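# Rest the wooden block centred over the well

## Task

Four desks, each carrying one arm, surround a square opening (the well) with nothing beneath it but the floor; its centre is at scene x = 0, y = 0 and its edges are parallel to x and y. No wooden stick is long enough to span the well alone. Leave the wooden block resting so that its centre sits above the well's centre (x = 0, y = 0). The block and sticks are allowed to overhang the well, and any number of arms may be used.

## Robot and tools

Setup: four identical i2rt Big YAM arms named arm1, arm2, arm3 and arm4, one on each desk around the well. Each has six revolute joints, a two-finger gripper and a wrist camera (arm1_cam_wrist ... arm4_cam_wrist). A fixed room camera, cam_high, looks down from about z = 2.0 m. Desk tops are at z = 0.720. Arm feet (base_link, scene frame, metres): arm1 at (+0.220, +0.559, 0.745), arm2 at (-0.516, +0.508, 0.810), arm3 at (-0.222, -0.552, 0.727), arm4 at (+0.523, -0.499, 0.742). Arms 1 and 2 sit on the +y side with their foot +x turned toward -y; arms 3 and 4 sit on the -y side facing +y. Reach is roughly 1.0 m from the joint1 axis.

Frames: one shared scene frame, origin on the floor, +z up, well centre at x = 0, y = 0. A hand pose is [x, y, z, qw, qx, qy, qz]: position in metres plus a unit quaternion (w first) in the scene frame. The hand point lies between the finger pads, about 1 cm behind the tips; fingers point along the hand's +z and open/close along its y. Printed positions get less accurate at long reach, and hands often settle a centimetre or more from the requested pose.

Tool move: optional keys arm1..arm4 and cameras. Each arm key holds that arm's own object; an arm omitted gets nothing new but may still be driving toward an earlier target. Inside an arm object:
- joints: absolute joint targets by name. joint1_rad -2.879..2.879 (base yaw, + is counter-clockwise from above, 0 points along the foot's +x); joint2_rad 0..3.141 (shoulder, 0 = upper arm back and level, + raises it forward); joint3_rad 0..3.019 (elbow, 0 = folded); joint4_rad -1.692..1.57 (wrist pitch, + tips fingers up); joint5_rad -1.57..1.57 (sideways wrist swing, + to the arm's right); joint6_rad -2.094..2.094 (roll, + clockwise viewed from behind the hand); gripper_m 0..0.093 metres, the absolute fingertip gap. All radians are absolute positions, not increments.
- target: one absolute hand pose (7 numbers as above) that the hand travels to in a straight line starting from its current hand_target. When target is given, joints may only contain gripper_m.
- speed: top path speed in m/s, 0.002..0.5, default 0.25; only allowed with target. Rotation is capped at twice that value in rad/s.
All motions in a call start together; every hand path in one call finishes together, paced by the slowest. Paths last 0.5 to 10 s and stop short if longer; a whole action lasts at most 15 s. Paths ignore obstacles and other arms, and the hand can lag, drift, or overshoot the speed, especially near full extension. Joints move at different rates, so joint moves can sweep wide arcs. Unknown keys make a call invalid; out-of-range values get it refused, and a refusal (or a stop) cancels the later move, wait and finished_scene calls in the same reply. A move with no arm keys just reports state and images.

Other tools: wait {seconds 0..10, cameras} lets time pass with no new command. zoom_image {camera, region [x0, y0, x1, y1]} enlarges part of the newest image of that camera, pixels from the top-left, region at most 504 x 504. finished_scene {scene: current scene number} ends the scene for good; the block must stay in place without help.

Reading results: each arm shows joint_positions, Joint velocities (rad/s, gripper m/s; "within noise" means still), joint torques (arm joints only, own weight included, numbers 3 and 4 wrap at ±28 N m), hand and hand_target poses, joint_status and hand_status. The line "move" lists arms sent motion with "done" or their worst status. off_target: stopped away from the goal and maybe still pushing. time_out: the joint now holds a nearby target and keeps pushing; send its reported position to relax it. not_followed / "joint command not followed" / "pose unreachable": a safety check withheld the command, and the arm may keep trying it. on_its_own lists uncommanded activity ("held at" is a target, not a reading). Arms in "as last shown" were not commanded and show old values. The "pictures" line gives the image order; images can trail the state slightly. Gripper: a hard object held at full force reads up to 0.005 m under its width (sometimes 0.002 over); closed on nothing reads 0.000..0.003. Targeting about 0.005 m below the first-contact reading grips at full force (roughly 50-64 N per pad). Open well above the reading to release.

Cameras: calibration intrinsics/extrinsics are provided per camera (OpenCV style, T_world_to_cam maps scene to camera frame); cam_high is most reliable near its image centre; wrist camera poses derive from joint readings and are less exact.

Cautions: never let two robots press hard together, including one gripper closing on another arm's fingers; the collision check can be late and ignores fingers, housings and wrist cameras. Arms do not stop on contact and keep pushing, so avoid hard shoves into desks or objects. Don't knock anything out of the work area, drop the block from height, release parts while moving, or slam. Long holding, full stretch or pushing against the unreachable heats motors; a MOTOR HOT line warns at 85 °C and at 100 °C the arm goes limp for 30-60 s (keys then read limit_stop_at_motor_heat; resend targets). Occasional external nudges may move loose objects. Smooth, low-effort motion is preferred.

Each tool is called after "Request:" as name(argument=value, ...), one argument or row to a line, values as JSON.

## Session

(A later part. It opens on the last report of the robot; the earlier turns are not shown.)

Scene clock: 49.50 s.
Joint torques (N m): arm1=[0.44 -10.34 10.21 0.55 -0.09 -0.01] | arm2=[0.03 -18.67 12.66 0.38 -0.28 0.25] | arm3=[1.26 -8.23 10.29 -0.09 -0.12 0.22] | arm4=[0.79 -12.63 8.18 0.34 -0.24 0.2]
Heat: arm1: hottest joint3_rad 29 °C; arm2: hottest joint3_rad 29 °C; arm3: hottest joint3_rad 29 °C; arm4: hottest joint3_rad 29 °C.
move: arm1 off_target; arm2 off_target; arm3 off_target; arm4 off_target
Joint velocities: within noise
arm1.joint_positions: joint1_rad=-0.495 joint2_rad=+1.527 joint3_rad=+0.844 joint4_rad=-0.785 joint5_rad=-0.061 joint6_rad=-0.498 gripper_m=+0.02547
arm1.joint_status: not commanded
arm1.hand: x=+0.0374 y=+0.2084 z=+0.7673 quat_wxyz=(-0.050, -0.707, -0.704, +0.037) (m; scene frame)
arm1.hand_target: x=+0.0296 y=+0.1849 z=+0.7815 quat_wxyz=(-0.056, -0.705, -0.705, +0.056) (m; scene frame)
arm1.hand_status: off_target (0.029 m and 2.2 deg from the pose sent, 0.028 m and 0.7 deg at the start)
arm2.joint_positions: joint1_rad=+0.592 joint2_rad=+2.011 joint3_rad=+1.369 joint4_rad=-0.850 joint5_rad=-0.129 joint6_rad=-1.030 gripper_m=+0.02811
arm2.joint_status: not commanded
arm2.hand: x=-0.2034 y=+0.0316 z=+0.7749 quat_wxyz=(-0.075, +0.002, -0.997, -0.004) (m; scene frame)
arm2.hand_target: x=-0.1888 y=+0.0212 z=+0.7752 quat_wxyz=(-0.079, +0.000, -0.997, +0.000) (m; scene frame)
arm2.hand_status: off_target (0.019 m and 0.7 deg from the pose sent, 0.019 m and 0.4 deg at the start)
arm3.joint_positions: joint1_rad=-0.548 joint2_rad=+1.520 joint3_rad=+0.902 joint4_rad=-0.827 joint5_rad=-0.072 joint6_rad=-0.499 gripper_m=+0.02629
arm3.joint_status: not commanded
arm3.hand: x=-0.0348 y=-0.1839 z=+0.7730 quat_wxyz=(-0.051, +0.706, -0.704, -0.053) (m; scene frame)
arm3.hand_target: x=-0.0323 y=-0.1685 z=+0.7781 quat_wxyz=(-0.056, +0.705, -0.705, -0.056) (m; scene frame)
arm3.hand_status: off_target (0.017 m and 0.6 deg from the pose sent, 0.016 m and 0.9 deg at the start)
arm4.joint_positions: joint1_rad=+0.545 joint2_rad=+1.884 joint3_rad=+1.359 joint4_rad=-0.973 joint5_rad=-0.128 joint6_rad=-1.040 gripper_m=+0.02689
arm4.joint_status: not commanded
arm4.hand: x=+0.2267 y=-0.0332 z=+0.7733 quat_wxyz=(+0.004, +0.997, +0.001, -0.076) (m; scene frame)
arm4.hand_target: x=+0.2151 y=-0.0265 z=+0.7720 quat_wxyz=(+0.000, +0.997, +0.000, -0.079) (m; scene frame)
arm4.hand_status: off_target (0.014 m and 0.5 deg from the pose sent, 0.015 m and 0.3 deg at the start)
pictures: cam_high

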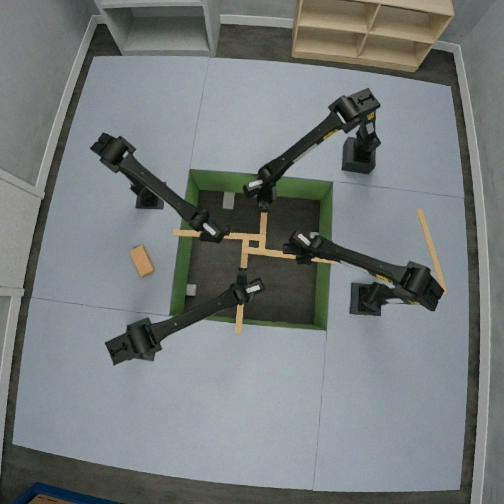

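Request:
move(
  arm1={"target":[0.019,0.178,0.787,0.0555,0.7049,0.7049,-0.0555],"speed":0.03},
  arm2={"target":[-0.185,0.014,0.777,0.0785,0,0.9969,0],"speed":0.03},
  arm3={"target":[-0.022,-0.164,0.781,-0.0555,0.7049,-0.7049,-0.0555],"speed":0.03},
  arm4={"target":[0.210,-0.015,0.774,0,0.9969,0,-0.0785],"speed":0.03},
  cameras=["cam_high"],
)

Request:
zoom_image(
  camera="cam_high",
  region=[235, 220, 275, 260],
)

Request:
zoom_image(
  camera="cam_high",
  region=[160, 180, 340, 360],
)

Scene clock: 50.93 s.
Joint torques (N m): arm1=[-0.32 -10.75 10.85 0.73 -0.14 -0.1] | arm2=[-0.26 -20.01 13.46 0.46 -0.27 0.25] | arm3=[-0.15 -8.29 10.82 0.1 -0.1 0.09] | arm4=[0.62 -12.45 9.21 0.13 -0.26 0.19]
Heat: arm1: hottest joint3_rad 30 °C; arm2: hottest joint3_rad 29 °C; arm3: hottest joint3_rad 29 °C; arm4: hottest joint3_rad 29 °C.
move: arm1 off_target; arm2 off_target; arm3 off_target; arm4 off_target
Joint velocities: within noise
arm1.joint_positions: joint1_rad=-0.495 joint2_rad=+1.540 joint3_rad=+0.871 joint4_rad=-0.814 joint5_rad=-0.061 joint6_rad=-0.505 gripper_m=+0.02547
arm1.joint_status: not commanded
arm1.hand: x=+0.0353 y=+0.2048 z=+0.7702 quat_wxyz=(-0.047, -0.705, -0.707, +0.029) (m; scene frame)
arm1.hand_target: x=+0.0196 y=+0.1794 z=+0.7880 quat_wxyz=(-0.056, -0.705, -0.705, +0.056) (m; scene frame)
arm1.hand_status: off_target (0.036 m and 3.1 deg from the pose sent, 0.041 m and 2.2 deg at the start)
arm2.joint_positions: joint1_rad=+0.593 joint2_rad=+2.024 joint3_rad=+1.391 joint4_rad=-0.870 joint5_rad=-0.128 joint6_rad=-1.030 gripper_m=+0.02811
arm2.joint_status: not commanded
arm2.hand: x=-0.2014 y=+0.0293 z=+0.7741 quat_wxyz=(-0.072, +0.003, -0.997, -0.009) (m; scene frame)
arm2.hand_target: x=-0.1855 y=+0.0148 z=+0.7774 quat_wxyz=(-0.079, +0.000, -0.997, +0.000) (m; scene frame)
arm2.hand_status: off_target (0.023 m and 1.4 deg from the pose sent, 0.026 m and 0.7 deg at the start)
arm3.joint_positions: joint1_rad=-0.548 joint2_rad=+1.535 joint3_rad=+0.922 joint4_rad=-0.846 joint5_rad=-0.075 joint6_rad=-0.500 gripper_m=+0.02629
arm3.joint_status: not commanded
arm3.hand: x=-0.0337 y=-0.1808 z=+0.7732 quat_wxyz=(-0.044, +0.707, -0.704, -0.052) (m; scene frame)
arm3.hand_target: x=-0.0223 y=-0.1647 z=+0.7813 quat_wxyz=(-0.056, +0.705, -0.705, -0.055) (m; scene frame)
arm3.hand_status: off_target (0.022 m and 1.4 deg from the pose sent, 0.025 m and 0.6 deg at the start)
arm4.joint_positions: joint1_rad=+0.546 joint2_rad=+1.904 joint3_rad=+1.391 joint4_rad=-0.989 joint5_rad=-0.128 joint6_rad=-1.040 gripper_m=+0.02689
arm4.joint_status: not commanded
arm4.hand: x=+0.2223 y=-0.0266 z=+0.7737 quat_wxyz=(+0.005, +0.997, +0.001, -0.075) (m; scene frame)
arm4.hand_target: x=+0.2102 y=-0.0156 z=+0.7741 quat_wxyz=(+0.000, +0.997, +0.000, -0.079) (m; scene frame)
arm4.hand_status: off_target (0.017 m and 0.7 deg from the pose sent, 0.025 m and 0.5 deg at the start)
pictures: cam_high

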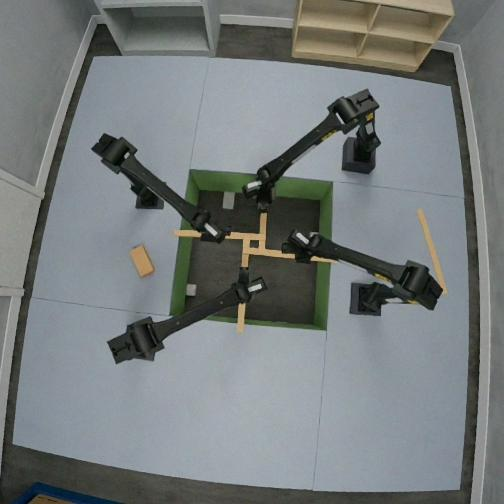

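Scaled by 12.600 from the camera's 504x504 image, which has a finer 720x720 frame.

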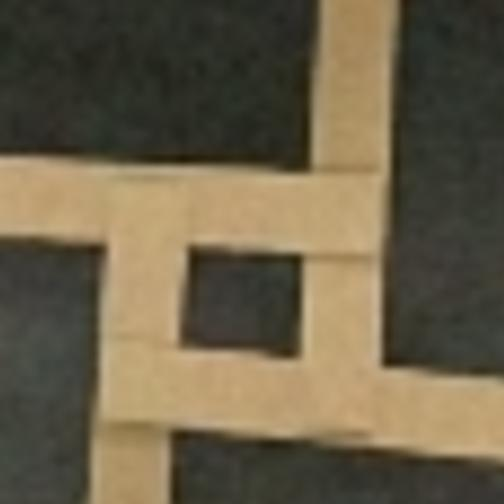

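Scaled by 2.800 from the camera's 504x504 image, which has a finer 720x720 frame.

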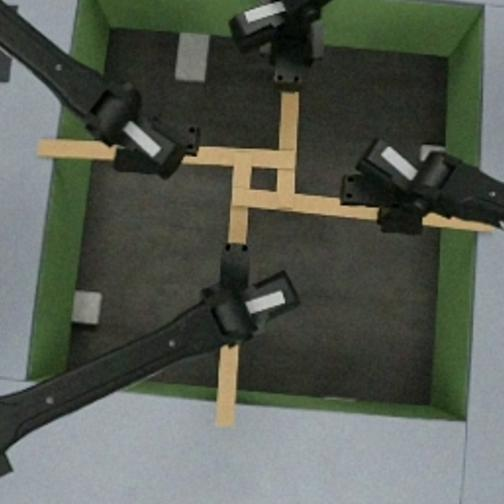

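Request:
move(
  arm1={"joints":{"gripper_m":0.04}},
  arm2={"joints":{"gripper_m":0.04}},
  arm3={"joints":{"gripper_m":0.04}},
  arm4={"joints":{"gripper_m":0.04}},
)

Request:
zoom_image(
  camera="cam_high",
  region=[235, 220, 275, 260],
)

Scene clock: 52.90 s.
Joint torques (N m): arm1=[-0.38 -10.87 9.5 0.79 -0.13 -0.1] | arm2=[0.32 -19.14 11.56 0.49 -0.3 0.16] | arm3=[-0.15 -8.88 10.41 0.14 -0.1 0.09] | arm4=[0.44 -13.04 8.64 0.18 -0.26 0.17]
Heat: arm1: hottest joint3_rad 30 °C; arm2: hottest joint3_rad 29 °C; arm3: hottest joint3_rad 30 °C; arm4: hottest joint3_rad 29 °C.
move: arm1 done; arm2 done; arm3 done; arm4 done
Joint velocities: within noise
arm1.joint_positions: joint1_rad=-0.495 joint2_rad=+1.541 joint3_rad=+0.893 joint4_rad=-0.814 joint5_rad=-0.061 joint6_rad=-0.505 gripper_m=+0.03989
arm1.joint_status: all done
arm1.hand: x=+0.0302 y=+0.1957 z=+0.7771 quat_wxyz=(-0.050, -0.705, -0.707, +0.039) (m; scene frame)
arm1.hand_target: x=+0.0197 y=+0.1794 z=+0.7879 quat_wxyz=(-0.055, -0.705, -0.705, +0.056) (m; scene frame)
arm1.hand_status: not commanded
arm2.joint_positions: joint1_rad=+0.593 joint2_rad=+2.024 joint3_rad=+1.412 joint4_rad=-0.870 joint5_rad=-0.128 joint6_rad=-1.025 gripper_m=+0.03991
arm2.joint_status: all done
arm2.hand: x=-0.1959 y=+0.0207 z=+0.7812 quat_wxyz=(-0.077, +0.001, -0.997, +0.000) (m; scene frame)
arm2.hand_target: x=-0.1854 y=+0.0150 z=+0.7774 quat_wxyz=(-0.079, +0.000, -0.997, +0.000) (m; scene frame)
arm2.hand_status: not commanded
arm3.joint_positions: joint1_rad=-0.548 joint2_rad=+1.541 joint3_rad=+0.928 joint4_rad=-0.846 joint5_rad=-0.075 joint6_rad=-0.500 gripper_m=+0.03991
arm3.joint_status: all done
arm3.hand: x=-0.0327 y=-0.1790 z=+0.7729 quat_wxyz=(-0.044, +0.707, -0.704, -0.052) (m; scene frame)
arm3.hand_target: x=-0.0223 y=-0.1647 z=+0.7814 quat_wxyz=(-0.056, +0.705, -0.705, -0.056) (m; scene frame)
arm3.hand_status: not commanded
arm4.joint_positions: joint1_rad=+0.547 joint2_rad=+1.911 joint3_rad=+1.398 joint4_rad=-0.989 joint5_rad=-0.128 joint6_rad=-1.039 gripper_m=+0.03993
arm4.joint_status: all done
arm4.hand: x=+0.2208 y=-0.0250 z=+0.7722 quat_wxyz=(+0.006, +0.997, +0.001, -0.075) (m; scene frame)
arm4.hand_target: x=+0.2103 y=-0.0156 z=+0.7741 quat_wxyz=(+0.000, +0.997, +0.000, -0.079) (m; scene frame)
arm4.hand_status: not commanded
pictures: arm1_cam_wrist, arm2_cam_wrist, arm3_cam_wrist, arm4_cam_wrist, cam_high
camera_calibration:
arm1_cam_wrist: T_world_to_cam=[[-0.999666, -0.0111727, -0.0232922, 0.0511659], [-0.0208471, 0.881378, 0.471951, -0.535369], [0.0152562, 0.472279, -0.881317, 0.719944], [0, 0, 0, 1]] pos_world=[0.0290043, 0.13242, 0.888358]
arm2_cam_wrist: T_world_to_cam=[[0.00289167, -0.999973, -0.00677369, 0.0277825], [-0.898485, -0.00557171, 0.438968, -0.5136], [-0.438994, 0.00481671, -0.898477, 0.736045], [0, 0, 0, 1]] pos_world=[-0.138423, 0.0213748, 0.886962]
arm3_cam_wrist: T_world_to_cam=[[0.999795, 0.0136815, -0.0149043, 0.0473572], [0.0190662, -0.883581, 0.467889, -0.515363], [-0.00676775, -0.468078, -0.883661, 0.721232], [0, 0, 0, 1]] pos_world=[-0.0326404, -0.118421, 0.879164]
arm4_cam_wrist: T_world_to_cam=[[-0.00833017, 0.999719, -0.0221755, 0.0458158], [0.896601, 0.0172864, 0.442502, -0.53313], [0.442762, -0.0161965, -0.896493, 0.723327], [0, 0, 0, 1]] pos_world=[0.158125, -0.0248717, 0.885384]

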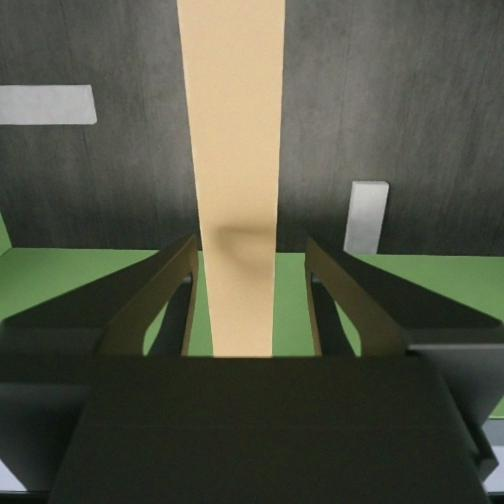

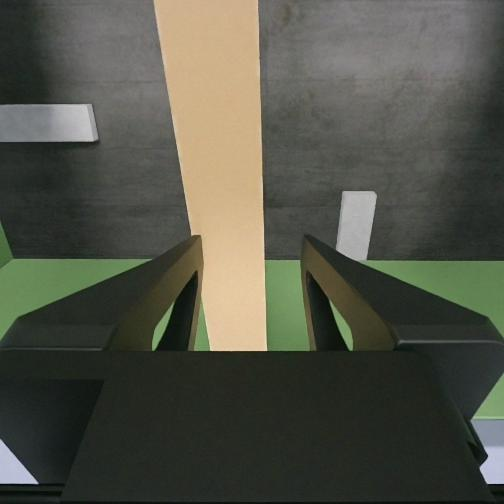

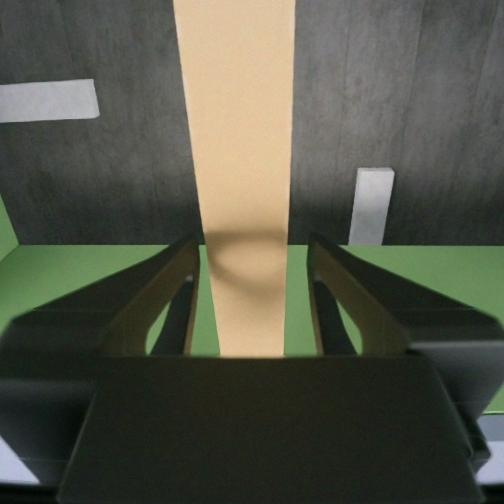

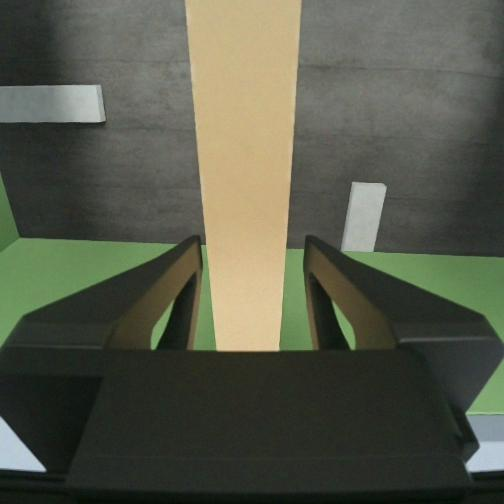

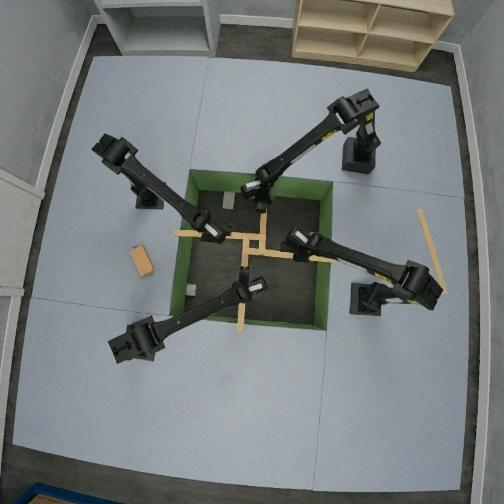

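Scaled by 12.600 from the camera's 504x504 image, which has a finer 720x720 frame.

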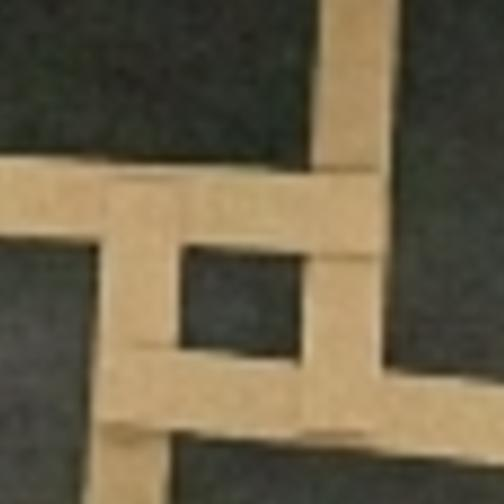

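Request:
move(
  arm1={"joints":{"gripper_m":0.085}},
  arm2={"joints":{"gripper_m":0.085}},
  arm3={"joints":{"gripper_m":0.085}},
  arm4={"joints":{"gripper_m":0.085}},
  cameras=[],
)

Request:
move(
  arm1={"target":[0.025,0.215,0.95,0.0555,0.7049,0.7049,-0.0555],"speed":0.08},
  arm2={"target":[-0.215,0.022,0.95,0.0785,0,0.9969,0],"speed":0.08},
  arm3={"target":[-0.028,-0.20,0.95,-0.0555,0.7049,-0.7049,-0.0555],"speed":0.08},
  arm4={"target":[0.24,-0.022,0.95,0,0.9969,0,-0.0785],"speed":0.08},
)

Request:
zoom_image(
  camera="cam_high",
  region=[160, 160, 340, 340],
)

Scene clock: 53.93 s.
Joint torques (N m): arm1=[-0.32 -10.93 9.5 0.79 -0.13 -0.1] | arm2=[0.09 -20.01 11.56 0.53 -0.26 0.16] | arm3=[-0.21 -8.88 10.4 0.13 -0.09 0.09] | arm4=[0.44 -13.16 8.64 0.18 -0.26 0.18]
Heat: arm1: hottest joint3_rad 30 °C; arm2: hottest joint3_rad 29 °C; arm3: hottest joint3_rad 30 °C; arm4: hottest joint3_rad 29 °C.
move: arm1 done; arm2 done; arm3 done; arm4 done
Joint velocities: within noise
arm1.joint_positions: joint1_rad=-0.495 joint2_rad=+1.541 joint3_rad=+0.893 joint4_rad=-0.814 joint5_rad=-0.061 joint6_rad=-0.505 gripper_m=+0.08479
arm1.joint_status: all done
arm1.hand: x=+0.0302 y=+0.1957 z=+0.7771 quat_wxyz=(-0.050, -0.705, -0.707, +0.039) (m; scene frame)
arm1.hand_target: x=+0.0197 y=+0.1794 z=+0.7879 quat_wxyz=(-0.055, -0.705, -0.705, +0.056) (m; scene frame)
arm1.hand_status: not commanded
arm2.joint_positions: joint1_rad=+0.593 joint2_rad=+2.024 joint3_rad=+1.412 joint4_rad=-0.870 joint5_rad=-0.128 joint6_rad=-1.024 gripper_m=+0.08483
arm2.joint_status: all done
arm2.hand: x=-0.1959 y=+0.0207 z=+0.7812 quat_wxyz=(-0.077, +0.001, -0.997, +0.000) (m; scene frame)
arm2.hand_target: x=-0.1854 y=+0.0150 z=+0.7774 quat_wxyz=(-0.079, +0.000, -0.997, +0.000) (m; scene frame)
arm2.hand_status: not commanded
arm3.joint_positions: joint1_rad=-0.548 joint2_rad=+1.541 joint3_rad=+0.928 joint4_rad=-0.846 joint5_rad=-0.075 joint6_rad=-0.500 gripper_m=+0.08480
arm3.joint_status: all done
arm3.hand: x=-0.0327 y=-0.1790 z=+0.7729 quat_wxyz=(-0.044, +0.707, -0.704, -0.052) (m; scene frame)
arm3.hand_target: x=-0.0223 y=-0.1647 z=+0.7814 quat_wxyz=(-0.056, +0.705, -0.705, -0.056) (m; scene frame)
arm3.hand_status: not commanded
arm4.joint_positions: joint1_rad=+0.547 joint2_rad=+1.911 joint3_rad=+1.398 joint4_rad=-0.989 joint5_rad=-0.128 joint6_rad=-1.039 gripper_m=+0.08483
arm4.joint_status: all done
arm4.hand: x=+0.2208 y=-0.0250 z=+0.7722 quat_wxyz=(+0.006, +0.997, +0.001, -0.075) (m; scene frame)
arm4.hand_target: x=+0.2103 y=-0.0156 z=+0.7741 quat_wxyz=(+0.000, +0.997, +0.000, -0.079) (m; scene frame)
arm4.hand_status: not commanded
pictures: none
No camera images: "cameras" was empty.

Scene clock: 56.87 s.
Joint torques (N m): arm1=[-0.85 -10.4 11.75 0.47 -0.15 -0.23] | arm2=[-0.79 -21.07 13.75 0.14 -0.34 -0.02] | arm3=[-0.38 -9.47 12.31 -0.2 -0.19 -0.03] | arm4=[-0.62 -14.33 9.81 -0.28 -0.36 -0.09]
Heat: arm1: hottest joint3_rad 30 °C; arm2: hottest joint3_rad 29 °C; arm3: hottest joint3_rad 30 °C; arm4: hottest joint3_rad 29 °C.
move: arm1 off_target; arm2 off_target; arm3 off_target; arm4 off_target
Joint velocities: within noise
arm1.joint_positions: joint1_rad=-0.517 joint2_rad=+1.296 joint3_rad=+1.073 joint4_rad=-1.262 joint5_rad=-0.064 joint6_rad=-0.521 gripper_m=+0.08487
arm1.joint_status: not commanded
arm1.hand: x=+0.0365 y=+0.2273 z=+0.9249 quat_wxyz=(-0.048, -0.707, -0.705, +0.029) (m; scene frame)
arm1.hand_target: x=+0.0256 y=+0.2160 z=+0.9500 quat_wxyz=(-0.055, -0.705, -0.705, +0.056) (m; scene frame)
arm1.hand_status: off_target (0.030 m and 3.2 deg from the pose sent, 0.174 m and 1.9 deg at the start)
arm2.joint_positions: joint1_rad=+0.576 joint2_rad=+1.818 joint3_rad=+1.524 joint4_rad=-1.229 joint5_rad=-0.130 joint6_rad=-1.038 gripper_m=+0.08490
arm2.joint_status: not commanded
arm2.hand: x=-0.2168 y=+0.0358 z=+0.9297 quat_wxyz=(-0.068, -0.002, -0.998, -0.017) (m; scene frame)
arm2.hand_target: x=-0.2154 y=+0.0226 z=+0.9502 quat_wxyz=(-0.079, +0.000, -0.997, +0.000) (m; scene frame)
arm2.hand_status: off_target (0.025 m and 2.3 deg from the pose sent, 0.170 m and 0.2 deg at the start)
arm3.joint_positions: joint1_rad=-0.576 joint2_rad=+1.322 joint3_rad=+1.138 joint4_rad=-1.307 joint5_rad=-0.077 joint6_rad=-0.519 gripper_m=+0.08488
arm3.joint_status: not commanded
arm3.hand: x=-0.0370 y=-0.2091 z=+0.9251 quat_wxyz=(-0.030, +0.704, -0.708, -0.048) (m; scene frame)
arm3.hand_target: x=-0.0286 y=-0.2009 z=+0.9499 quat_wxyz=(-0.056, +0.705, -0.705, -0.055) (m; scene frame)
arm3.hand_status: off_target (0.028 m and 3.1 deg from the pose sent, 0.178 m and 1.4 deg at the start)
arm4.joint_positions: joint1_rad=+0.524 joint2_rad=+1.750 joint3_rad=+1.604 joint4_rad=-1.384 joint5_rad=-0.128 joint6_rad=-1.056 gripper_m=+0.08490
arm4.joint_status: not commanded
arm4.hand: x=+0.2413 y=-0.0325 z=+0.9301 quat_wxyz=(+0.016, +0.998, -0.003, -0.069) (m; scene frame)
arm4.hand_target: x=+0.2404 y=-0.0226 z=+0.9500 quat_wxyz=(+0.000, +0.997, +0.000, -0.078) (m; scene frame)
arm4.hand_status: off_target (0.023 m and 2.2 deg from the pose sent, 0.179 m and 0.8 deg at the start)
pictures: arm1_cam_wrist, arm2_cam_wrist, arm3_cam_wrist, arm4_cam_wrist, cam_high
camera_calibration:
arm1_cam_wrist: T_world_to_cam=[[-0.999347, -0.00502513, -0.0357755, 0.0713822], [-0.0218618, 0.872496, 0.488133, -0.645684], [0.028761, 0.488596, -0.872036, 0.822462], [0, 0, 0, 1]] pos_world=[0.0335649, 0.161864, 1.03495]
arm2_cam_wrist: T_world_to_cam=[[-0.00162873, -0.999188, -0.040265, 0.0740903], [-0.890138, -0.0168997, 0.455378, -0.610563], [-0.455688, 0.0365831, -0.889387, 0.846993], [0, 0, 0, 1]] pos_world=[-0.1574, 0.0327262, 1.03432]
arm3_cam_wrist: T_world_to_cam=[[0.999552, 0.00402188, -0.0296554, 0.0658963], [0.0180585, -0.871246, 0.490514, -0.631468], [-0.0238644, -0.49083, -0.870929, 0.824428], [0, 0, 0, 1]] pos_world=[-0.0347889, -0.145775, 1.02972]
arm4_cam_wrist: T_world_to_cam=[[-0.0017962, 0.999056, -0.0433998, 0.0751244], [0.890822, 0.0213173, 0.453852, -0.630289], [0.454349, -0.0378463, -0.890019, 0.84611], [0, 0, 0, 1]] pos_world=[0.17718, -0.0295953, 1.04237]

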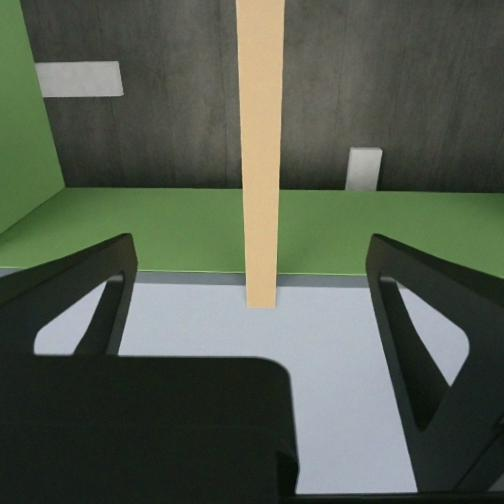

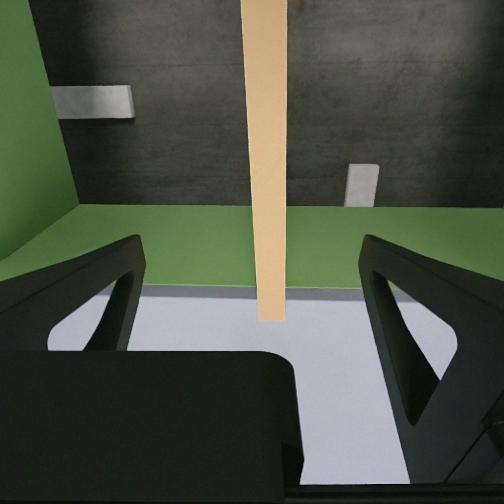

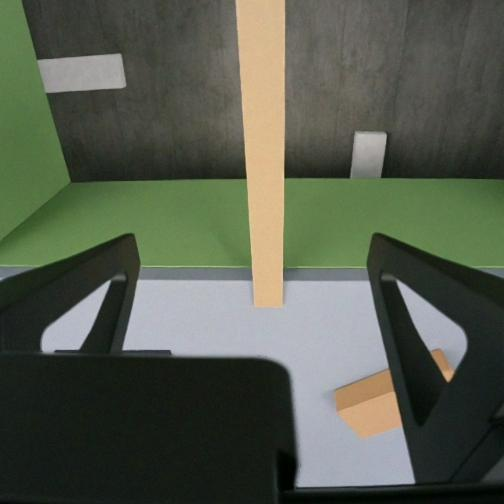

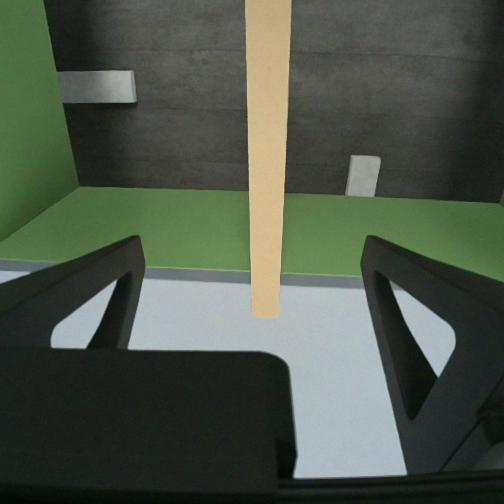

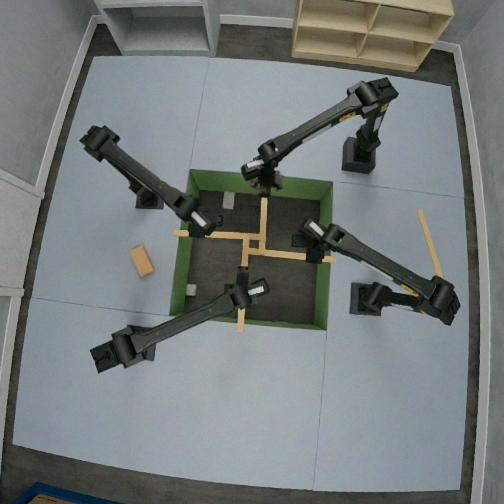

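Scaled by 2.800 from the camera's 504x504 image, which has a finer 720x720 frame.

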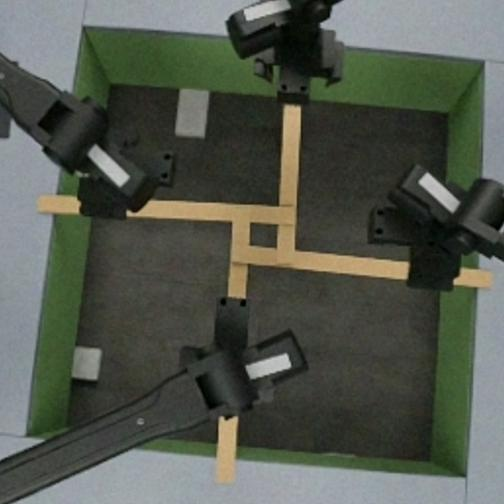

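Request:
move(
  arm1={"target":[0.04,0.32,1.0,0,0.7071,0.7071,0],"speed":0.12},
  arm2={"target":[-0.38,0.12,1.0,0,0,1,0],"speed":0.12},
  arm3={"target":[-0.04,-0.24,1.0,0,0.7071,-0.7071,0],"speed":0.12},
  arm4={"target":[0.42,-0.12,1.0,0,1,0,0],"speed":0.12},
  cameras=["cam_high"],
)

Request:
zoom_image(
  camera="cam_high",
  region=[90, 210, 190, 310],
)

Request:
zoom_image(
  camera="cam_high",
  region=[160, 160, 340, 340],
)

Scene clock: 59.67 s.
Joint torques (N m): arm1=[-0.97 -7.77 11.3 0.21 0 -0.21] | arm2=[-1.32 -14.8 9.65 0.16 0.03 -0.05] | arm3=[0.5 -9.29 12.34 -0.4 0.06 0.02] | arm4=[-0.5 -8.76 6.9 -0.25 -0.05 -0.04]
Heat: arm1: hottest joint3_rad 31 °C; arm2: hottest joint3_rad 29 °C; arm3: hottest joint3_rad 30 °C; arm4: hottest joint3_rad 29 °C.
move: arm1 off_target; arm2 done; arm3 off_target; arm4 done
Joint velocities: within noise
arm1.joint_positions: joint1_rad=-0.605 joint2_rad=+1.116 joint3_rad=+1.073 joint4_rad=-1.570 joint5_rad=+0.012 joint6_rad=-0.612 gripper_m=+0.08487
arm1.joint_status: not commanded
arm1.hand: x=+0.0486 y=+0.3262 z=+0.9791 quat_wxyz=(+0.004, -0.707, -0.706, -0.024) (m; scene frame)
arm1.hand_target: x=+0.0405 y=+0.3206 z=+0.9997 quat_wxyz=(+0.000, -0.707, -0.707, +0.000) (m; scene frame)
arm1.hand_status: off_target (0.023 m and 2.8 deg from the pose sent, 0.119 m and 6.4 deg at the start)
arm2.joint_positions: joint1_rad=+0.399 joint2_rad=+1.431 joint3_rad=+1.232 joint4_rad=-1.356 joint5_rad=-0.001 joint6_rad=-1.219 gripper_m=+0.08490
arm2.joint_status: not commanded
arm2.hand: x=-0.3743 y=+0.1167 z=+0.9980 quat_wxyz=(-0.002, -0.001, -1.000, +0.002) (m; scene frame)
arm2.hand_target: x=-0.3799 y=+0.1200 z=+0.9999 quat_wxyz=(+0.000, +0.000, -1.000, +0.000) (m; scene frame)
arm2.hand_status: done (0.007 m and 0.4 deg from the pose sent, 0.197 m and 8.0 deg at the start)
arm3.joint_positions: joint1_rad=-0.576 joint2_rad=+1.300 joint3_rad=+1.253 joint4_rad=-1.582 joint5_rad=-0.001 joint6_rad=-0.519 gripper_m=+0.08488
arm3.joint_status: not commanded
arm3.hand: x=-0.0443 y=-0.2477 z=+0.9754 quat_wxyz=(+0.028, +0.704, -0.710, +0.006) (m; scene frame)
arm3.hand_target: x=-0.0405 y=-0.2408 z=+0.9998 quat_wxyz=(+0.000, +0.707, -0.707, +0.000) (m; scene frame)
arm3.hand_status: off_target (0.026 m and 3.3 deg from the pose sent, 0.081 m and 6.5 deg at the start)
arm4.joint_positions: joint1_rad=+0.297 joint2_rad=+1.366 joint3_rad=+1.341 joint4_rad=-1.536 joint5_rad=+0.004 joint6_rad=-1.284 gripper_m=+0.08491
arm4.joint_status: not commanded
arm4.hand: x=+0.4164 y=-0.1171 z=+0.9978 quat_wxyz=(-0.002, +1.000, -0.003, -0.002) (m; scene frame)
arm4.hand_target: x=+0.4199 y=-0.1200 z=+0.9999 quat_wxyz=(+0.000, +1.000, +0.000, +0.000) (m; scene frame)
arm4.hand_status: done (0.005 m and 0.5 deg from the pose sent, 0.211 m and 8.1 deg at the start)
pictures: cam_high

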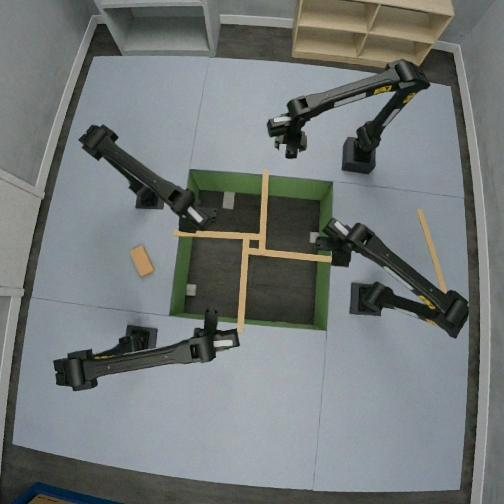

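Scaled by 5.040 from the camera's 504x504 image, which has a finer 720x720 frame.

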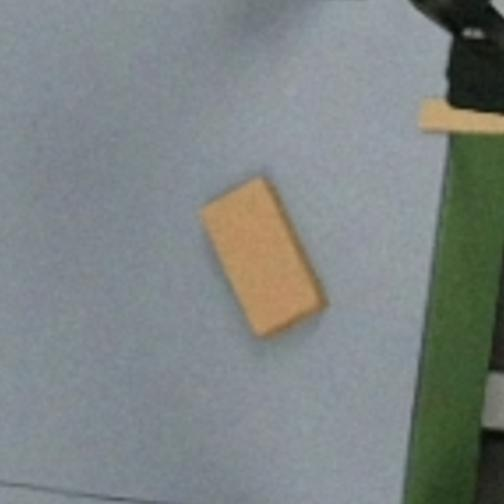

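Scaled by 2.800 from the camera's 504x504 image, which has a finer 720x720 frame.

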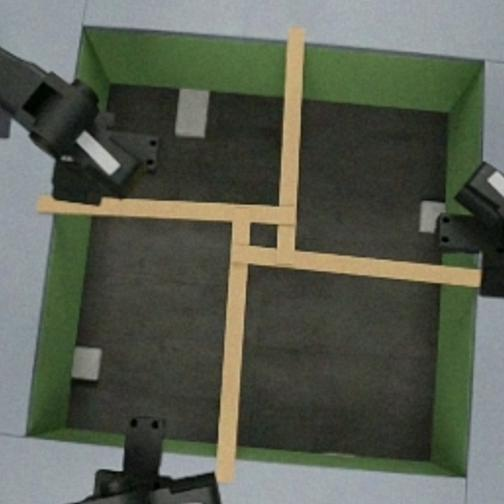

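Request:
move(
  arm3={"joints":{"joint1_rad":-1.58,"gripper_m":0.092}},
  cameras=[],
)

Request:
move(
  arm3={"target":[0.126,-0.536,0.86,0,-0.2672,0.9636,0],"speed":0.15},
  cameras=["arm3_cam_wrist","cam_high"],
)

Scene clock: 61.73 s.
Joint torques (N m): arm1=[-0.91 -7.77 11.29 0.2 0 -0.23] | arm2=[-0.73 -14.74 9.8 0.05 -0.03 -0.01] | arm3=[0.03 -9.29 12.08 -0.36 -0.05 0.02] | arm4=[-0.44 -8.82 6.93 -0.31 -0.04 -0.05]
Heat: arm1: hottest joint3_rad 31 °C; arm2: hottest joint3_rad 29 °C; arm3: hottest joint3_rad 31 °C; arm4: hottest joint3_rad 29 °C.
move: arm3 done
Joint velocities: within noise
arm1, arm2, arm4: as last shown
arm1.joint_positions: joint1_rad=-0.605 joint2_rad=+1.116 joint3_rad=+1.073 joint4_rad=-1.571 joint5_rad=+0.012 joint6_rad=-0.613 gripper_m=+0.08487
arm1.hand: x=+0.0486 y=+0.3263 z=+0.9791 quat_wxyz=(+0.004, -0.707, -0.706, -0.024) (m; scene frame)
arm3.joint_positions: joint1_rad=-1.576 joint2_rad=+1.300 joint3_rad=+1.256 joint4_rad=-1.583 joint5_rad=+0.001 joint6_rad=-0.519 gripper_m=+0.09189
arm3.joint_status: all done
arm3.hand: x=+0.1308 y=-0.5380 z=+0.9761 quat_wxyz=(+0.027, +0.277, -0.960, -0.007) (m; scene frame)
arm3.hand_target: x=+0.1381 y=-0.5391 z=+0.9992 quat_wxyz=(+0.000, +0.279, -0.960, -0.001) (m; scene frame)
arm3.hand_status: not commanded
arm4.joint_positions: joint1_rad=+0.297 joint2_rad=+1.366 joint3_rad=+1.341 joint4_rad=-1.536 joint5_rad=+0.004 joint6_rad=-1.285 gripper_m=+0.08491
pictures: none
No camera images: "cameras" was empty.

Scene clock: 63.40 s.
Joint torques (N m): arm1=[-0.91 -7.82 11.3 0.18 0 -0.23] | arm2=[-0.91 -14.45 9.68 0.17 0.01 0] | arm3=[0.91 -6.89 8.12 0.47 0 0.2] | arm4=[-0.5 -8.88 6.87 -0.24 -0.04 -0.05]
Heat: arm1: hottest joint3_rad 32 °C; arm2: hottest joint3_rad 29 °C; arm3: hottest joint3_rad 31 °C; arm4: hottest joint3_rad 29 °C.
move: arm3 done
Joint velocities: within noise
arm1, arm2, arm4: as last shown
arm3.joint_positions: joint1_rad=-1.576 joint2_rad=+1.301 joint3_rad=+0.955 joint4_rad=-1.227 joint5_rad=+0.001 joint6_rad=-0.505 gripper_m=+0.09189
arm3.joint_status: not commanded
arm3.hand: x=+0.1223 y=-0.5381 z=+0.8629 quat_wxyz=(+0.001, +0.270, -0.963, -0.001) (m; scene frame)
arm3.hand_target: x=+0.1260 y=-0.5360 z=+0.8600 quat_wxyz=(+0.000, +0.267, -0.964, +0.000) (m; scene frame)
arm3.hand_status: done (0.005 m and 0.4 deg from the pose sent, 0.116 m and 3.4 deg at the start)
pictures: arm3_cam_wrist, cam_high
camera_calibration:
arm3_cam_wrist: T_world_to_cam=[[0.527962, -0.849246, -0.00620361, -0.515544], [-0.687418, -0.431623, 0.584087, -0.648294], [-0.498711, -0.304111, -0.811667, 0.720046], [0, 0, 0, 1]] pos_world=[0.185634, -0.498668, 0.9599]

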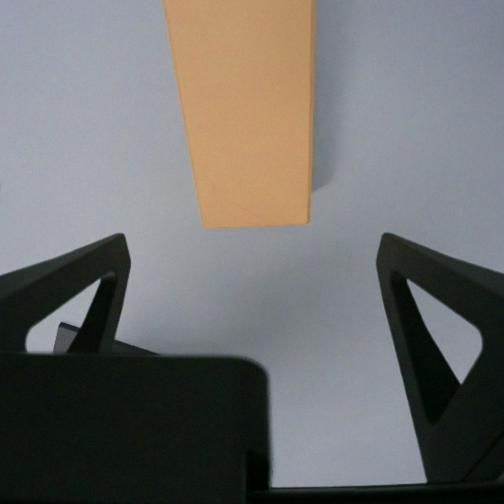

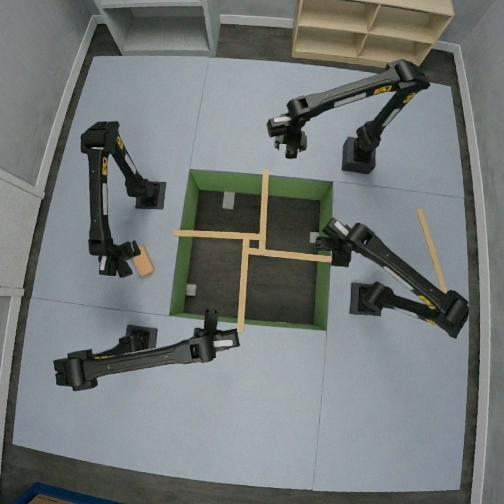

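Request:
move(
  arm3={"target":[0.142,-0.528,0.80,0,-0.2946,0.9556,0],"speed":0.1},
  cameras=["arm3_cam_wrist"],
)

Scene clock: 65.10 s.
Joint torques (N m): arm1=[-0.91 -7.77 11.29 0.18 0 -0.23] | arm2=[-0.97 -14.62 9.74 -0.03 0.01 -0.03] | arm3=[1.03 -7.77 7.53 0.43 0 -0.02] | arm4=[-0.67 -8.94 6.89 -0.23 -0.05 -0.05]
Heat: arm1: hottest joint3_rad 32 °C; arm2: hottest joint3_rad 29 °C; arm3: hottest joint3_rad 31 °C; arm4: hottest joint3_rad 29 °C.
move: arm3 done
Joint velocities: within noise
arm1, arm2, arm4: as last shown
arm3.joint_positions: joint1_rad=-1.559 joint2_rad=+1.419 joint3_rad=+0.895 joint4_rad=-1.050 joint5_rad=+0.001 joint6_rad=-0.517 gripper_m=+0.09189
arm3.joint_status: not commanded
arm3.hand: x=+0.1387 y=-0.5310 z=+0.8031 quat_wxyz=(+0.001, +0.285, -0.959, -0.001) (m; scene frame)
arm3.hand_target: x=+0.1419 y=-0.5279 z=+0.8000 quat_wxyz=(+0.000, +0.295, -0.956, +0.000) (m; scene frame)
arm3.hand_status: done (0.005 m and 1.2 deg from the pose sent, 0.067 m and 2.9 deg at the start)
pictures: arm3_cam_wrist
camera_calibration:
arm3_cam_wrist: T_world_to_cam=[[0.552714, -0.833347, -0.00639487, -0.513367], [-0.674224, -0.45166, 0.584315, -0.611657], [-0.489825, -0.318647, -0.811502, 0.672682], [0, 0, 0, 1]] pos_world=[0.200848, -0.489726, 0.9]

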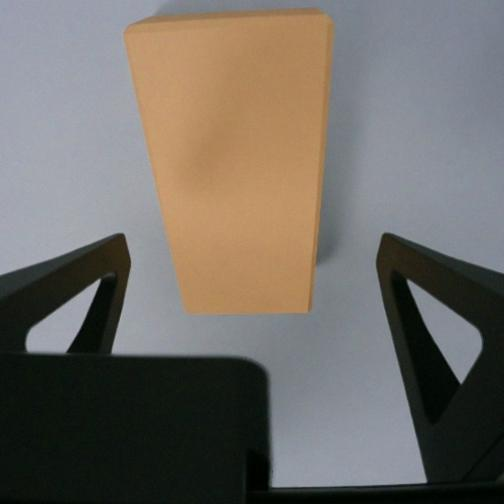

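Request:
move(
  arm3={"target":[0.141,-0.521,0.742,0,-0.315,0.949,0],"speed":0.06},
  cameras=["arm3_cam_wrist"],
)

Scene clock: 67.03 s.
Joint torques (N m): arm1=[-0.91 -7.82 11.3 0.18 0 -0.23] | arm2=[-1.14 -14.8 9.77 0.1 -0.01 -0.01] | arm3=[1.08 -8 6.58 0.4 -0.01 -0.02] | arm4=[-0.5 -9 6.94 -0.25 -0.04 -0.05]
Heat: arm1: hottest joint3_rad 32 °C; arm2: hottest joint3_rad 29 °C; arm3: hottest joint3_rad 30 °C; arm4: hottest joint3_rad 29 °C.
move: arm3 done
Joint velocities: within noise
arm1, arm2, arm4: as last shown
arm3.joint_positions: joint1_rad=-1.540 joint2_rad=+1.518 joint3_rad=+0.821 joint4_rad=-0.874 joint5_rad=+0.001 joint6_rad=-0.541 gripper_m=+0.09189
arm3.joint_status: not commanded
arm3.hand: x=+0.1391 y=-0.5240 z=+0.7461 quat_wxyz=(+0.000, +0.305, -0.952, +0.000) (m; scene frame)
arm3.hand_target: x=+0.1409 y=-0.5210 z=+0.7421 quat_wxyz=(+0.000, +0.315, -0.949, +0.000) (m; scene frame)
arm3.hand_status: done (0.005 m and 1.2 deg from the pose sent, 0.062 m and 3.7 deg at the start)
pictures: arm3_cam_wrist
camera_calibration:
arm3_cam_wrist: T_world_to_cam=[[0.587795, -0.808994, -0.00500111, -0.501344], [-0.655899, -0.48016, 0.582446, -0.591052], [-0.473597, -0.339078, -0.812854, 0.616896], [0, 0, 0, 1]] pos_world=[0.199178, -0.480208, 0.843195]

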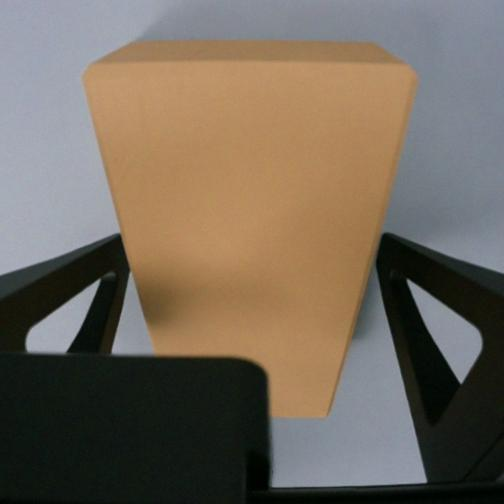

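Request:
move(
  arm3={"joints":{"gripper_m":0.056}},
  cameras=[],
)

Request:
move(
  arm3={"target":[0.145,-0.515,0.96,0,-0.305,0.952,0],"speed":0.12},
  cameras=["arm3_cam_wrist"],
)

Scene clock: 67.97 s.
Joint torques (N m): arm1=[-0.91 -7.82 11.3 0.18 -0.01 -0.23] | arm2=[-0.85 -15.33 9.62 0.01 0.01 -0.05] | arm3=[0.91 -8.06 6.57 0.43 0.02 -0.01] | arm4=[-0.5 -8.82 6.93 -0.25 -0.05 -0.06]
Heat: arm1: hottest joint3_rad 32 °C; arm2: hottest joint3_rad 29 °C; arm3: hottest joint3_rad 30 °C; arm4: hottest joint3_rad 29 °C.
move: arm3 off_target
Joint velocities: within noise
arm1, arm2, arm4: as last shown
arm3.joint_positions: joint1_rad=-1.539 joint2_rad=+1.518 joint3_rad=+0.821 joint4_rad=-0.874 joint5_rad=+0.000 joint6_rad=-0.541 gripper_m=+0.06899
arm3.joint_status: gripper_m off_target (ended at +0.06903, target +0.05600)
arm3.hand: x=+0.1391 y=-0.5236 z=+0.7461 quat_wxyz=(-0.001, +0.306, -0.952, -0.001) (m; scene frame)
arm3.hand_target: x=+0.1408 y=-0.5211 z=+0.7421 quat_wxyz=(+0.000, +0.315, -0.949, +0.000) (m; scene frame)
arm3.hand_status: not commanded
pictures: none
No camera images: "cameras" was empty.

Scene clock: 70.53 s.
Joint torques (N m): arm1=[-0.91 -7.77 11.3 0.18 0 -0.23] | arm2=[-1.03 -14.21 9.69 0.08 0 -0.03] | arm3=[1.08 -9.7 12.93 -0.53 -0.01 0.19] | arm4=[-0.38 -8.88 6.9 -0.23 -0.05 -0.06]
Heat: arm1: hottest joint3_rad 33 °C; arm2: hottest joint3_rad 29 °C; arm3: hottest joint3_rad 31 °C; arm4: hottest joint3_rad 29 °C.
move: arm3 off_target
Joint velocities: within noise
arm1, arm2, arm4: as last shown
arm1.hand_target: x=+0.0406 y=+0.3206 z=+0.9997 quat_wxyz=(+0.000, -0.707, -0.707, +0.000) (m; scene frame)
arm3.joint_positions: joint1_rad=-1.524 joint2_rad=+1.324 joint3_rad=+1.159 joint4_rad=-1.474 joint5_rad=+0.000 joint6_rad=-0.530 gripper_m=+0.06899
arm3.joint_status: not commanded
arm3.hand: x=+0.1311 y=-0.5193 z=+0.9310 quat_wxyz=(+0.033, +0.307, -0.951, -0.008) (m; scene frame)
arm3.hand_target: x=+0.1436 y=-0.5151 z=+0.9597 quat_wxyz=(+0.000, +0.305, -0.952, +0.000) (m; scene frame)
arm3.hand_status: off_target (0.032 m and 3.9 deg from the pose sent, 0.214 m and 0.1 deg at the start)
pictures: arm3_cam_wrist
camera_calibration:
arm3_cam_wrist: T_world_to_cam=[[0.590006, -0.806365, -0.0408545, -0.457399], [-0.612236, -0.479805, 0.628454, -0.750093], [-0.526365, -0.345779, -0.776773, 0.734864], [0, 0, 0, 1]] pos_world=[0.197441, -0.474629, 1.02353]

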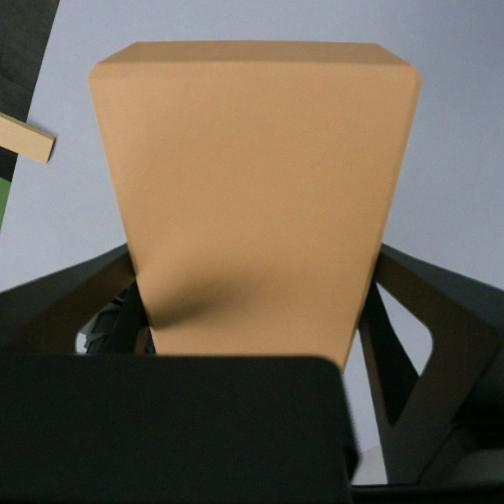

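Request:
move(
  arm3={"joints":{"joint1_rad":-0.42,"joint6_rad":-0.37}},
  cameras=[],
)

Request:
move(
  arm3={"target":[-0.008,0.022,0.91,-0.0154,0.707,-0.707,-0.0154],"speed":0.1},
  cameras=["arm3_cam_wrist","cam_high"],
)

Scene clock: 73.10 s.
Joint torques (N m): arm1=[-0.91 -7.82 11.32 0.18 0 -0.23] | arm2=[-1.55 -15.09 9.73 0.06 -0.06 -0.04] | arm3=[0.5 -9.7 12.48 -0.43 0.05 0.2] | arm4=[-0.5 -8.94 6.91 -0.29 -0.04 -0.06]
Heat: arm1: hottest joint3_rad 33 °C; arm2: hottest joint3_rad 29 °C; arm3: hottest joint3_rad 31 °C; arm4: hottest joint3_rad 29 °C.
move: arm3 done
Joint velocities: within noise
arm1, arm2, arm4: as last shown
arm3.joint_positions: joint1_rad=-0.423 joint2_rad=+1.324 joint3_rad=+1.165 joint4_rad=-1.475 joint5_rad=-0.001 joint6_rad=-0.383 gripper_m=+0.06900
arm3.joint_status: all done
arm3.hand: x=-0.0913 y=-0.2207 z=+0.9336 quat_wxyz=(+0.029, +0.709, -0.704, +0.012) (m; scene frame)
arm3.hand_target: x=-0.0880 y=-0.2099 z=+0.9602 quat_wxyz=(-0.001, +0.706, -0.708, +0.000) (m; scene frame)
arm3.hand_status: not commanded
pictures: none
No camera images: "cameras" was empty.

Scene clock: 76.50 s.
Joint torques (N m): arm1=[-0.91 -7.82 11.3 0.18 0 -0.23] | arm2=[-1.14 -14.86 9.83 -0.09 -0.02 -0.04] | arm3=[0.97 -15.97 13.19 -0.34 -0.12 0.19] | arm4=[-0.38 -8.76 6.94 -0.28 -0.04 -0.05]
Heat: arm1: hottest joint3_rad 33 °C; arm2: hottest joint3_rad 29 °C; arm3: hottest joint3_rad 31 °C; arm4: hottest joint3_rad 29 °C.
move: arm3 off_target
Joint velocities: within noise
arm1.joint_positions: joint1_rad=-0.605 joint2_rad=+1.116 joint3_rad=+1.073 joint4_rad=-1.571 joint5_rad=+0.012 joint6_rad=-0.613 gripper_m=+0.08487
arm1.joint_status: not commanded
arm1.hand: x=+0.0486 y=+0.3263 z=+0.9791 quat_wxyz=(+0.004, -0.707, -0.706, -0.024) (m; scene frame)
arm1.hand_target: x=+0.0406 y=+0.3206 z=+0.9997 quat_wxyz=(+0.000, -0.707, -0.707, +0.000) (m; scene frame)
arm1.hand_status: not commanded
arm2.joint_positions: joint1_rad=+0.399 joint2_rad=+1.431 joint3_rad=+1.232 joint4_rad=-1.356 joint5_rad=-0.001 joint6_rad=-1.219 gripper_m=+0.08490
arm2.joint_status: not commanded
arm2.hand: x=-0.3743 y=+0.1167 z=+0.9980 quat_wxyz=(-0.002, -0.001, -1.000, +0.002) (m; scene frame)
arm2.hand_target: x=-0.3799 y=+0.1200 z=+0.9999 quat_wxyz=(+0.000, +0.000, -1.000, +0.000) (m; scene frame)
arm2.hand_status: not commanded
arm3.joint_positions: joint1_rad=-0.417 joint2_rad=+1.935 joint3_rad=+1.800 joint4_rad=-1.443 joint5_rad=-0.013 joint6_rad=-0.373 gripper_m=+0.06900
arm3.joint_status: not commanded
arm3.hand: x=-0.0088 y=+0.0049 z=+0.8884 quat_wxyz=(+0.005, +0.708, -0.706, -0.005) (m; scene frame)
arm3.hand_target: x=-0.0084 y=+0.0207 z=+0.9101 quat_wxyz=(-0.016, +0.707, -0.707, -0.016) (m; scene frame)
arm3.hand_status: off_target (0.028 m and 2.7 deg from the pose sent, 0.258 m and 5.9 deg at the start)
arm4.joint_positions: joint1_rad=+0.297 joint2_rad=+1.366 joint3_rad=+1.341 joint4_rad=-1.536 joint5_rad=+0.004 joint6_rad=-1.285 gripper_m=+0.08491
arm4.joint_status: not commanded
arm4.hand: x=+0.4164 y=-0.1171 z=+0.9978 quat_wxyz=(-0.002, +1.000, -0.003, -0.002) (m; scene frame)
arm4.hand_target: x=+0.4199 y=-0.1200 z=+0.9999 quat_wxyz=(+0.000, +1.000, +0.000, +0.000) (m; scene frame)
arm4.hand_status: not commanded
pictures: arm3_cam_wrist, cam_high
camera_calibration:
arm3_cam_wrist: T_world_to_cam=[[0.999738, 0.0123069, -0.0192959, 0.0264797], [0.0212568, -0.811773, 0.583587, -0.510456], [-0.00848177, -0.583844, -0.811822, 0.846247], [0, 0, 0, 1]] pos_world=[-0.00844447, 0.079376, 0.985407]

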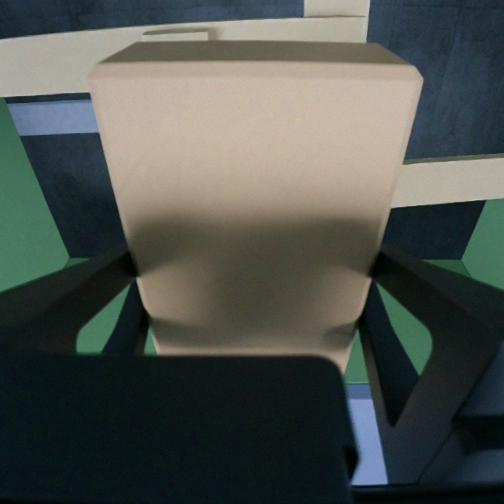

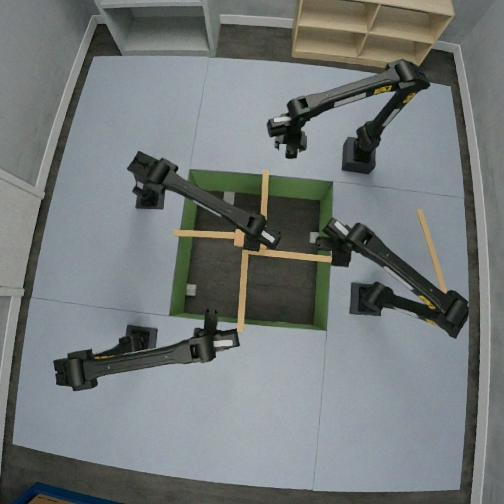

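Request:
move(
  arm3={"target":[-0.011,0.029,0.852,-0.0154,0.707,-0.707,-0.0154],"speed":0.06},
  cameras=["arm3_cam_wrist"],
)

Scene clock: 78.23 s.
Joint torques (N m): arm1=[-0.91 -7.77 11.3 0.2 0 -0.23] | arm2=[-1.2 -14.62 9.8 -0.01 0.01 -0.03] | arm3=[0.91 -16.44 9.14 0.42 -0.09 0.2] | arm4=[-0.44 -8.94 6.87 -0.24 -0.03 -0.06]
Heat: arm1: hottest joint3_rad 33 °C; arm2: hottest joint3_rad 29 °C; arm3: hottest joint3_rad 31 °C; arm4: hottest joint3_rad 29 °C.
move: arm3 done
Joint velocities: within noise
arm1, arm2, arm4: as last shown
arm3.joint_positions: joint1_rad=-0.408 joint2_rad=+1.980 joint3_rad=+1.761 joint4_rad=-1.334 joint5_rad=-0.014 joint6_rad=-0.365 gripper_m=+0.06900
arm3.joint_status: not commanded
arm3.hand: x=-0.0085 y=+0.0213 z=+0.8476 quat_wxyz=(-0.006, +0.709, -0.705, -0.010) (m; scene frame)
arm3.hand_target: x=-0.0112 y=+0.0289 z=+0.8521 quat_wxyz=(-0.015, +0.707, -0.707, -0.015) (m; scene frame)
arm3.hand_status: done (0.009 m and 1.3 deg from the pose sent, 0.044 m and 2.7 deg at the start)
pictures: arm3_cam_wrist
camera_calibration:
arm3_cam_wrist: T_world_to_cam=[[0.999855, 0.0134377, -0.01047, 0.0177765], [0.0170023, -0.825279, 0.56447, -0.456933], [-0.00105549, -0.564566, -0.825387, 0.833846], [0, 0, 0, 1]] pos_world=[-0.00912493, 0.0934254, 0.946357]

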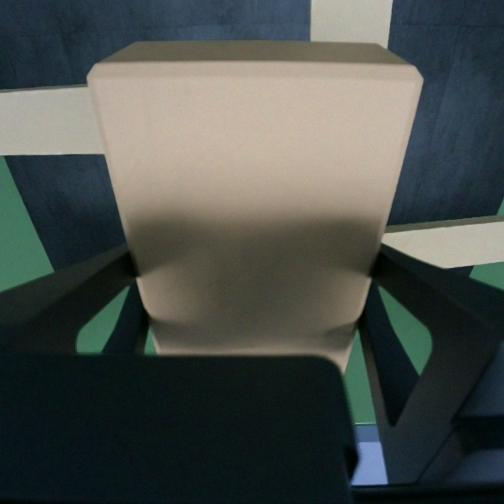

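Request:
move(
  arm3={"target":[-0.013,0.026,0.834,-0.009,0.707,-0.707,-0.009],"speed":0.04},
  cameras=["arm3_cam_wrist","cam_high"],
)

Request:
zoom_image(
  camera="cam_high",
  region=[160, 160, 340, 340],
)

Scene clock: 79.47 s.
Joint torques (N m): arm1=[-0.85 -7.77 11.3 0.18 0 -0.23] | arm2=[-1.49 -14.86 9.76 -0.05 0.01 -0.02] | arm3=[0.85 -16.5 8.96 0.39 0.07 0.2] | arm4=[-0.5 -8.76 6.84 -0.28 -0.05 -0.06]
Heat: arm1: hottest joint3_rad 34 °C; arm2: hottest joint3_rad 29 °C; arm3: hottest joint3_rad 31 °C; arm4: hottest joint3_rad 29 °C.
move: arm3 done
Joint velocities: within noise
arm1, arm2, arm4: as last shown
arm3.joint_positions: joint1_rad=-0.405 joint2_rad=+1.992 joint3_rad=+1.735 joint4_rad=-1.310 joint5_rad=-0.011 joint6_rad=-0.362 gripper_m=+0.06900
arm3.joint_status: not commanded
arm3.hand: x=-0.0109 y=+0.0187 z=+0.8313 quat_wxyz=(+0.000, +0.709, -0.705, -0.006) (m; scene frame)
arm3.hand_target: x=-0.0130 y=+0.0259 z=+0.8341 quat_wxyz=(-0.009, +0.707, -0.707, -0.009) (m; scene frame)
arm3.hand_status: done (0.008 m and 1.1 deg from the pose sent, 0.015 m and 0.5 deg at the start)
pictures: arm3_cam_wrist, cam_high
camera_calibration:
arm3_cam_wrist: T_world_to_cam=[[0.999828, 0.0132465, -0.0129551, 0.0221404], [0.01829, -0.817422, 0.575748, -0.459209], [-0.00296315, -0.575886, -0.817524, 0.812586], [0, 0, 0, 1]] pos_world=[-0.0113299, 0.0922961, 0.928985]

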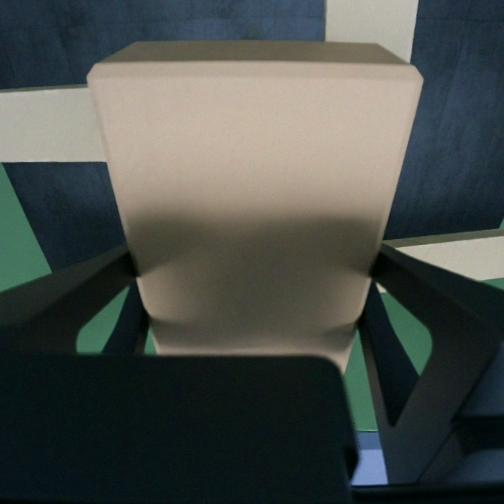

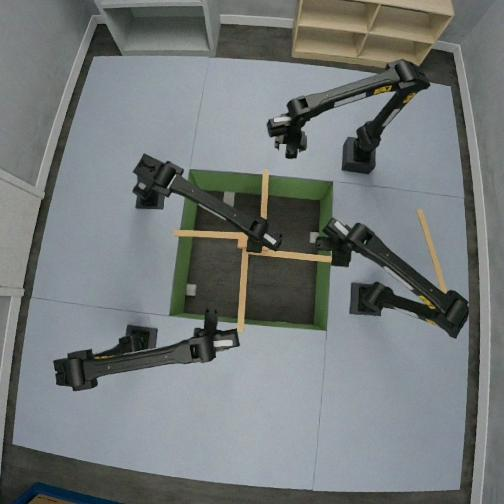

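Scaled by 2.800 from the camera's 504x504 image, which has a finer 720x720 frame.

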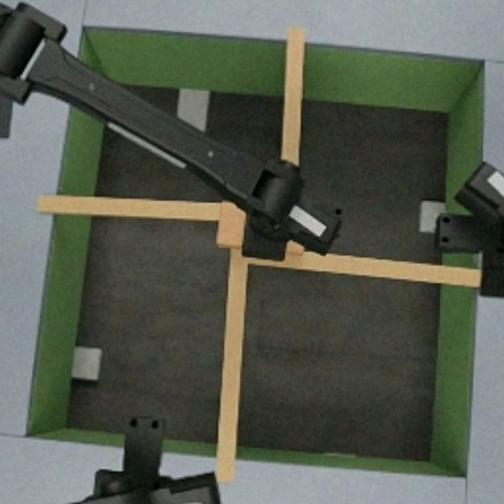

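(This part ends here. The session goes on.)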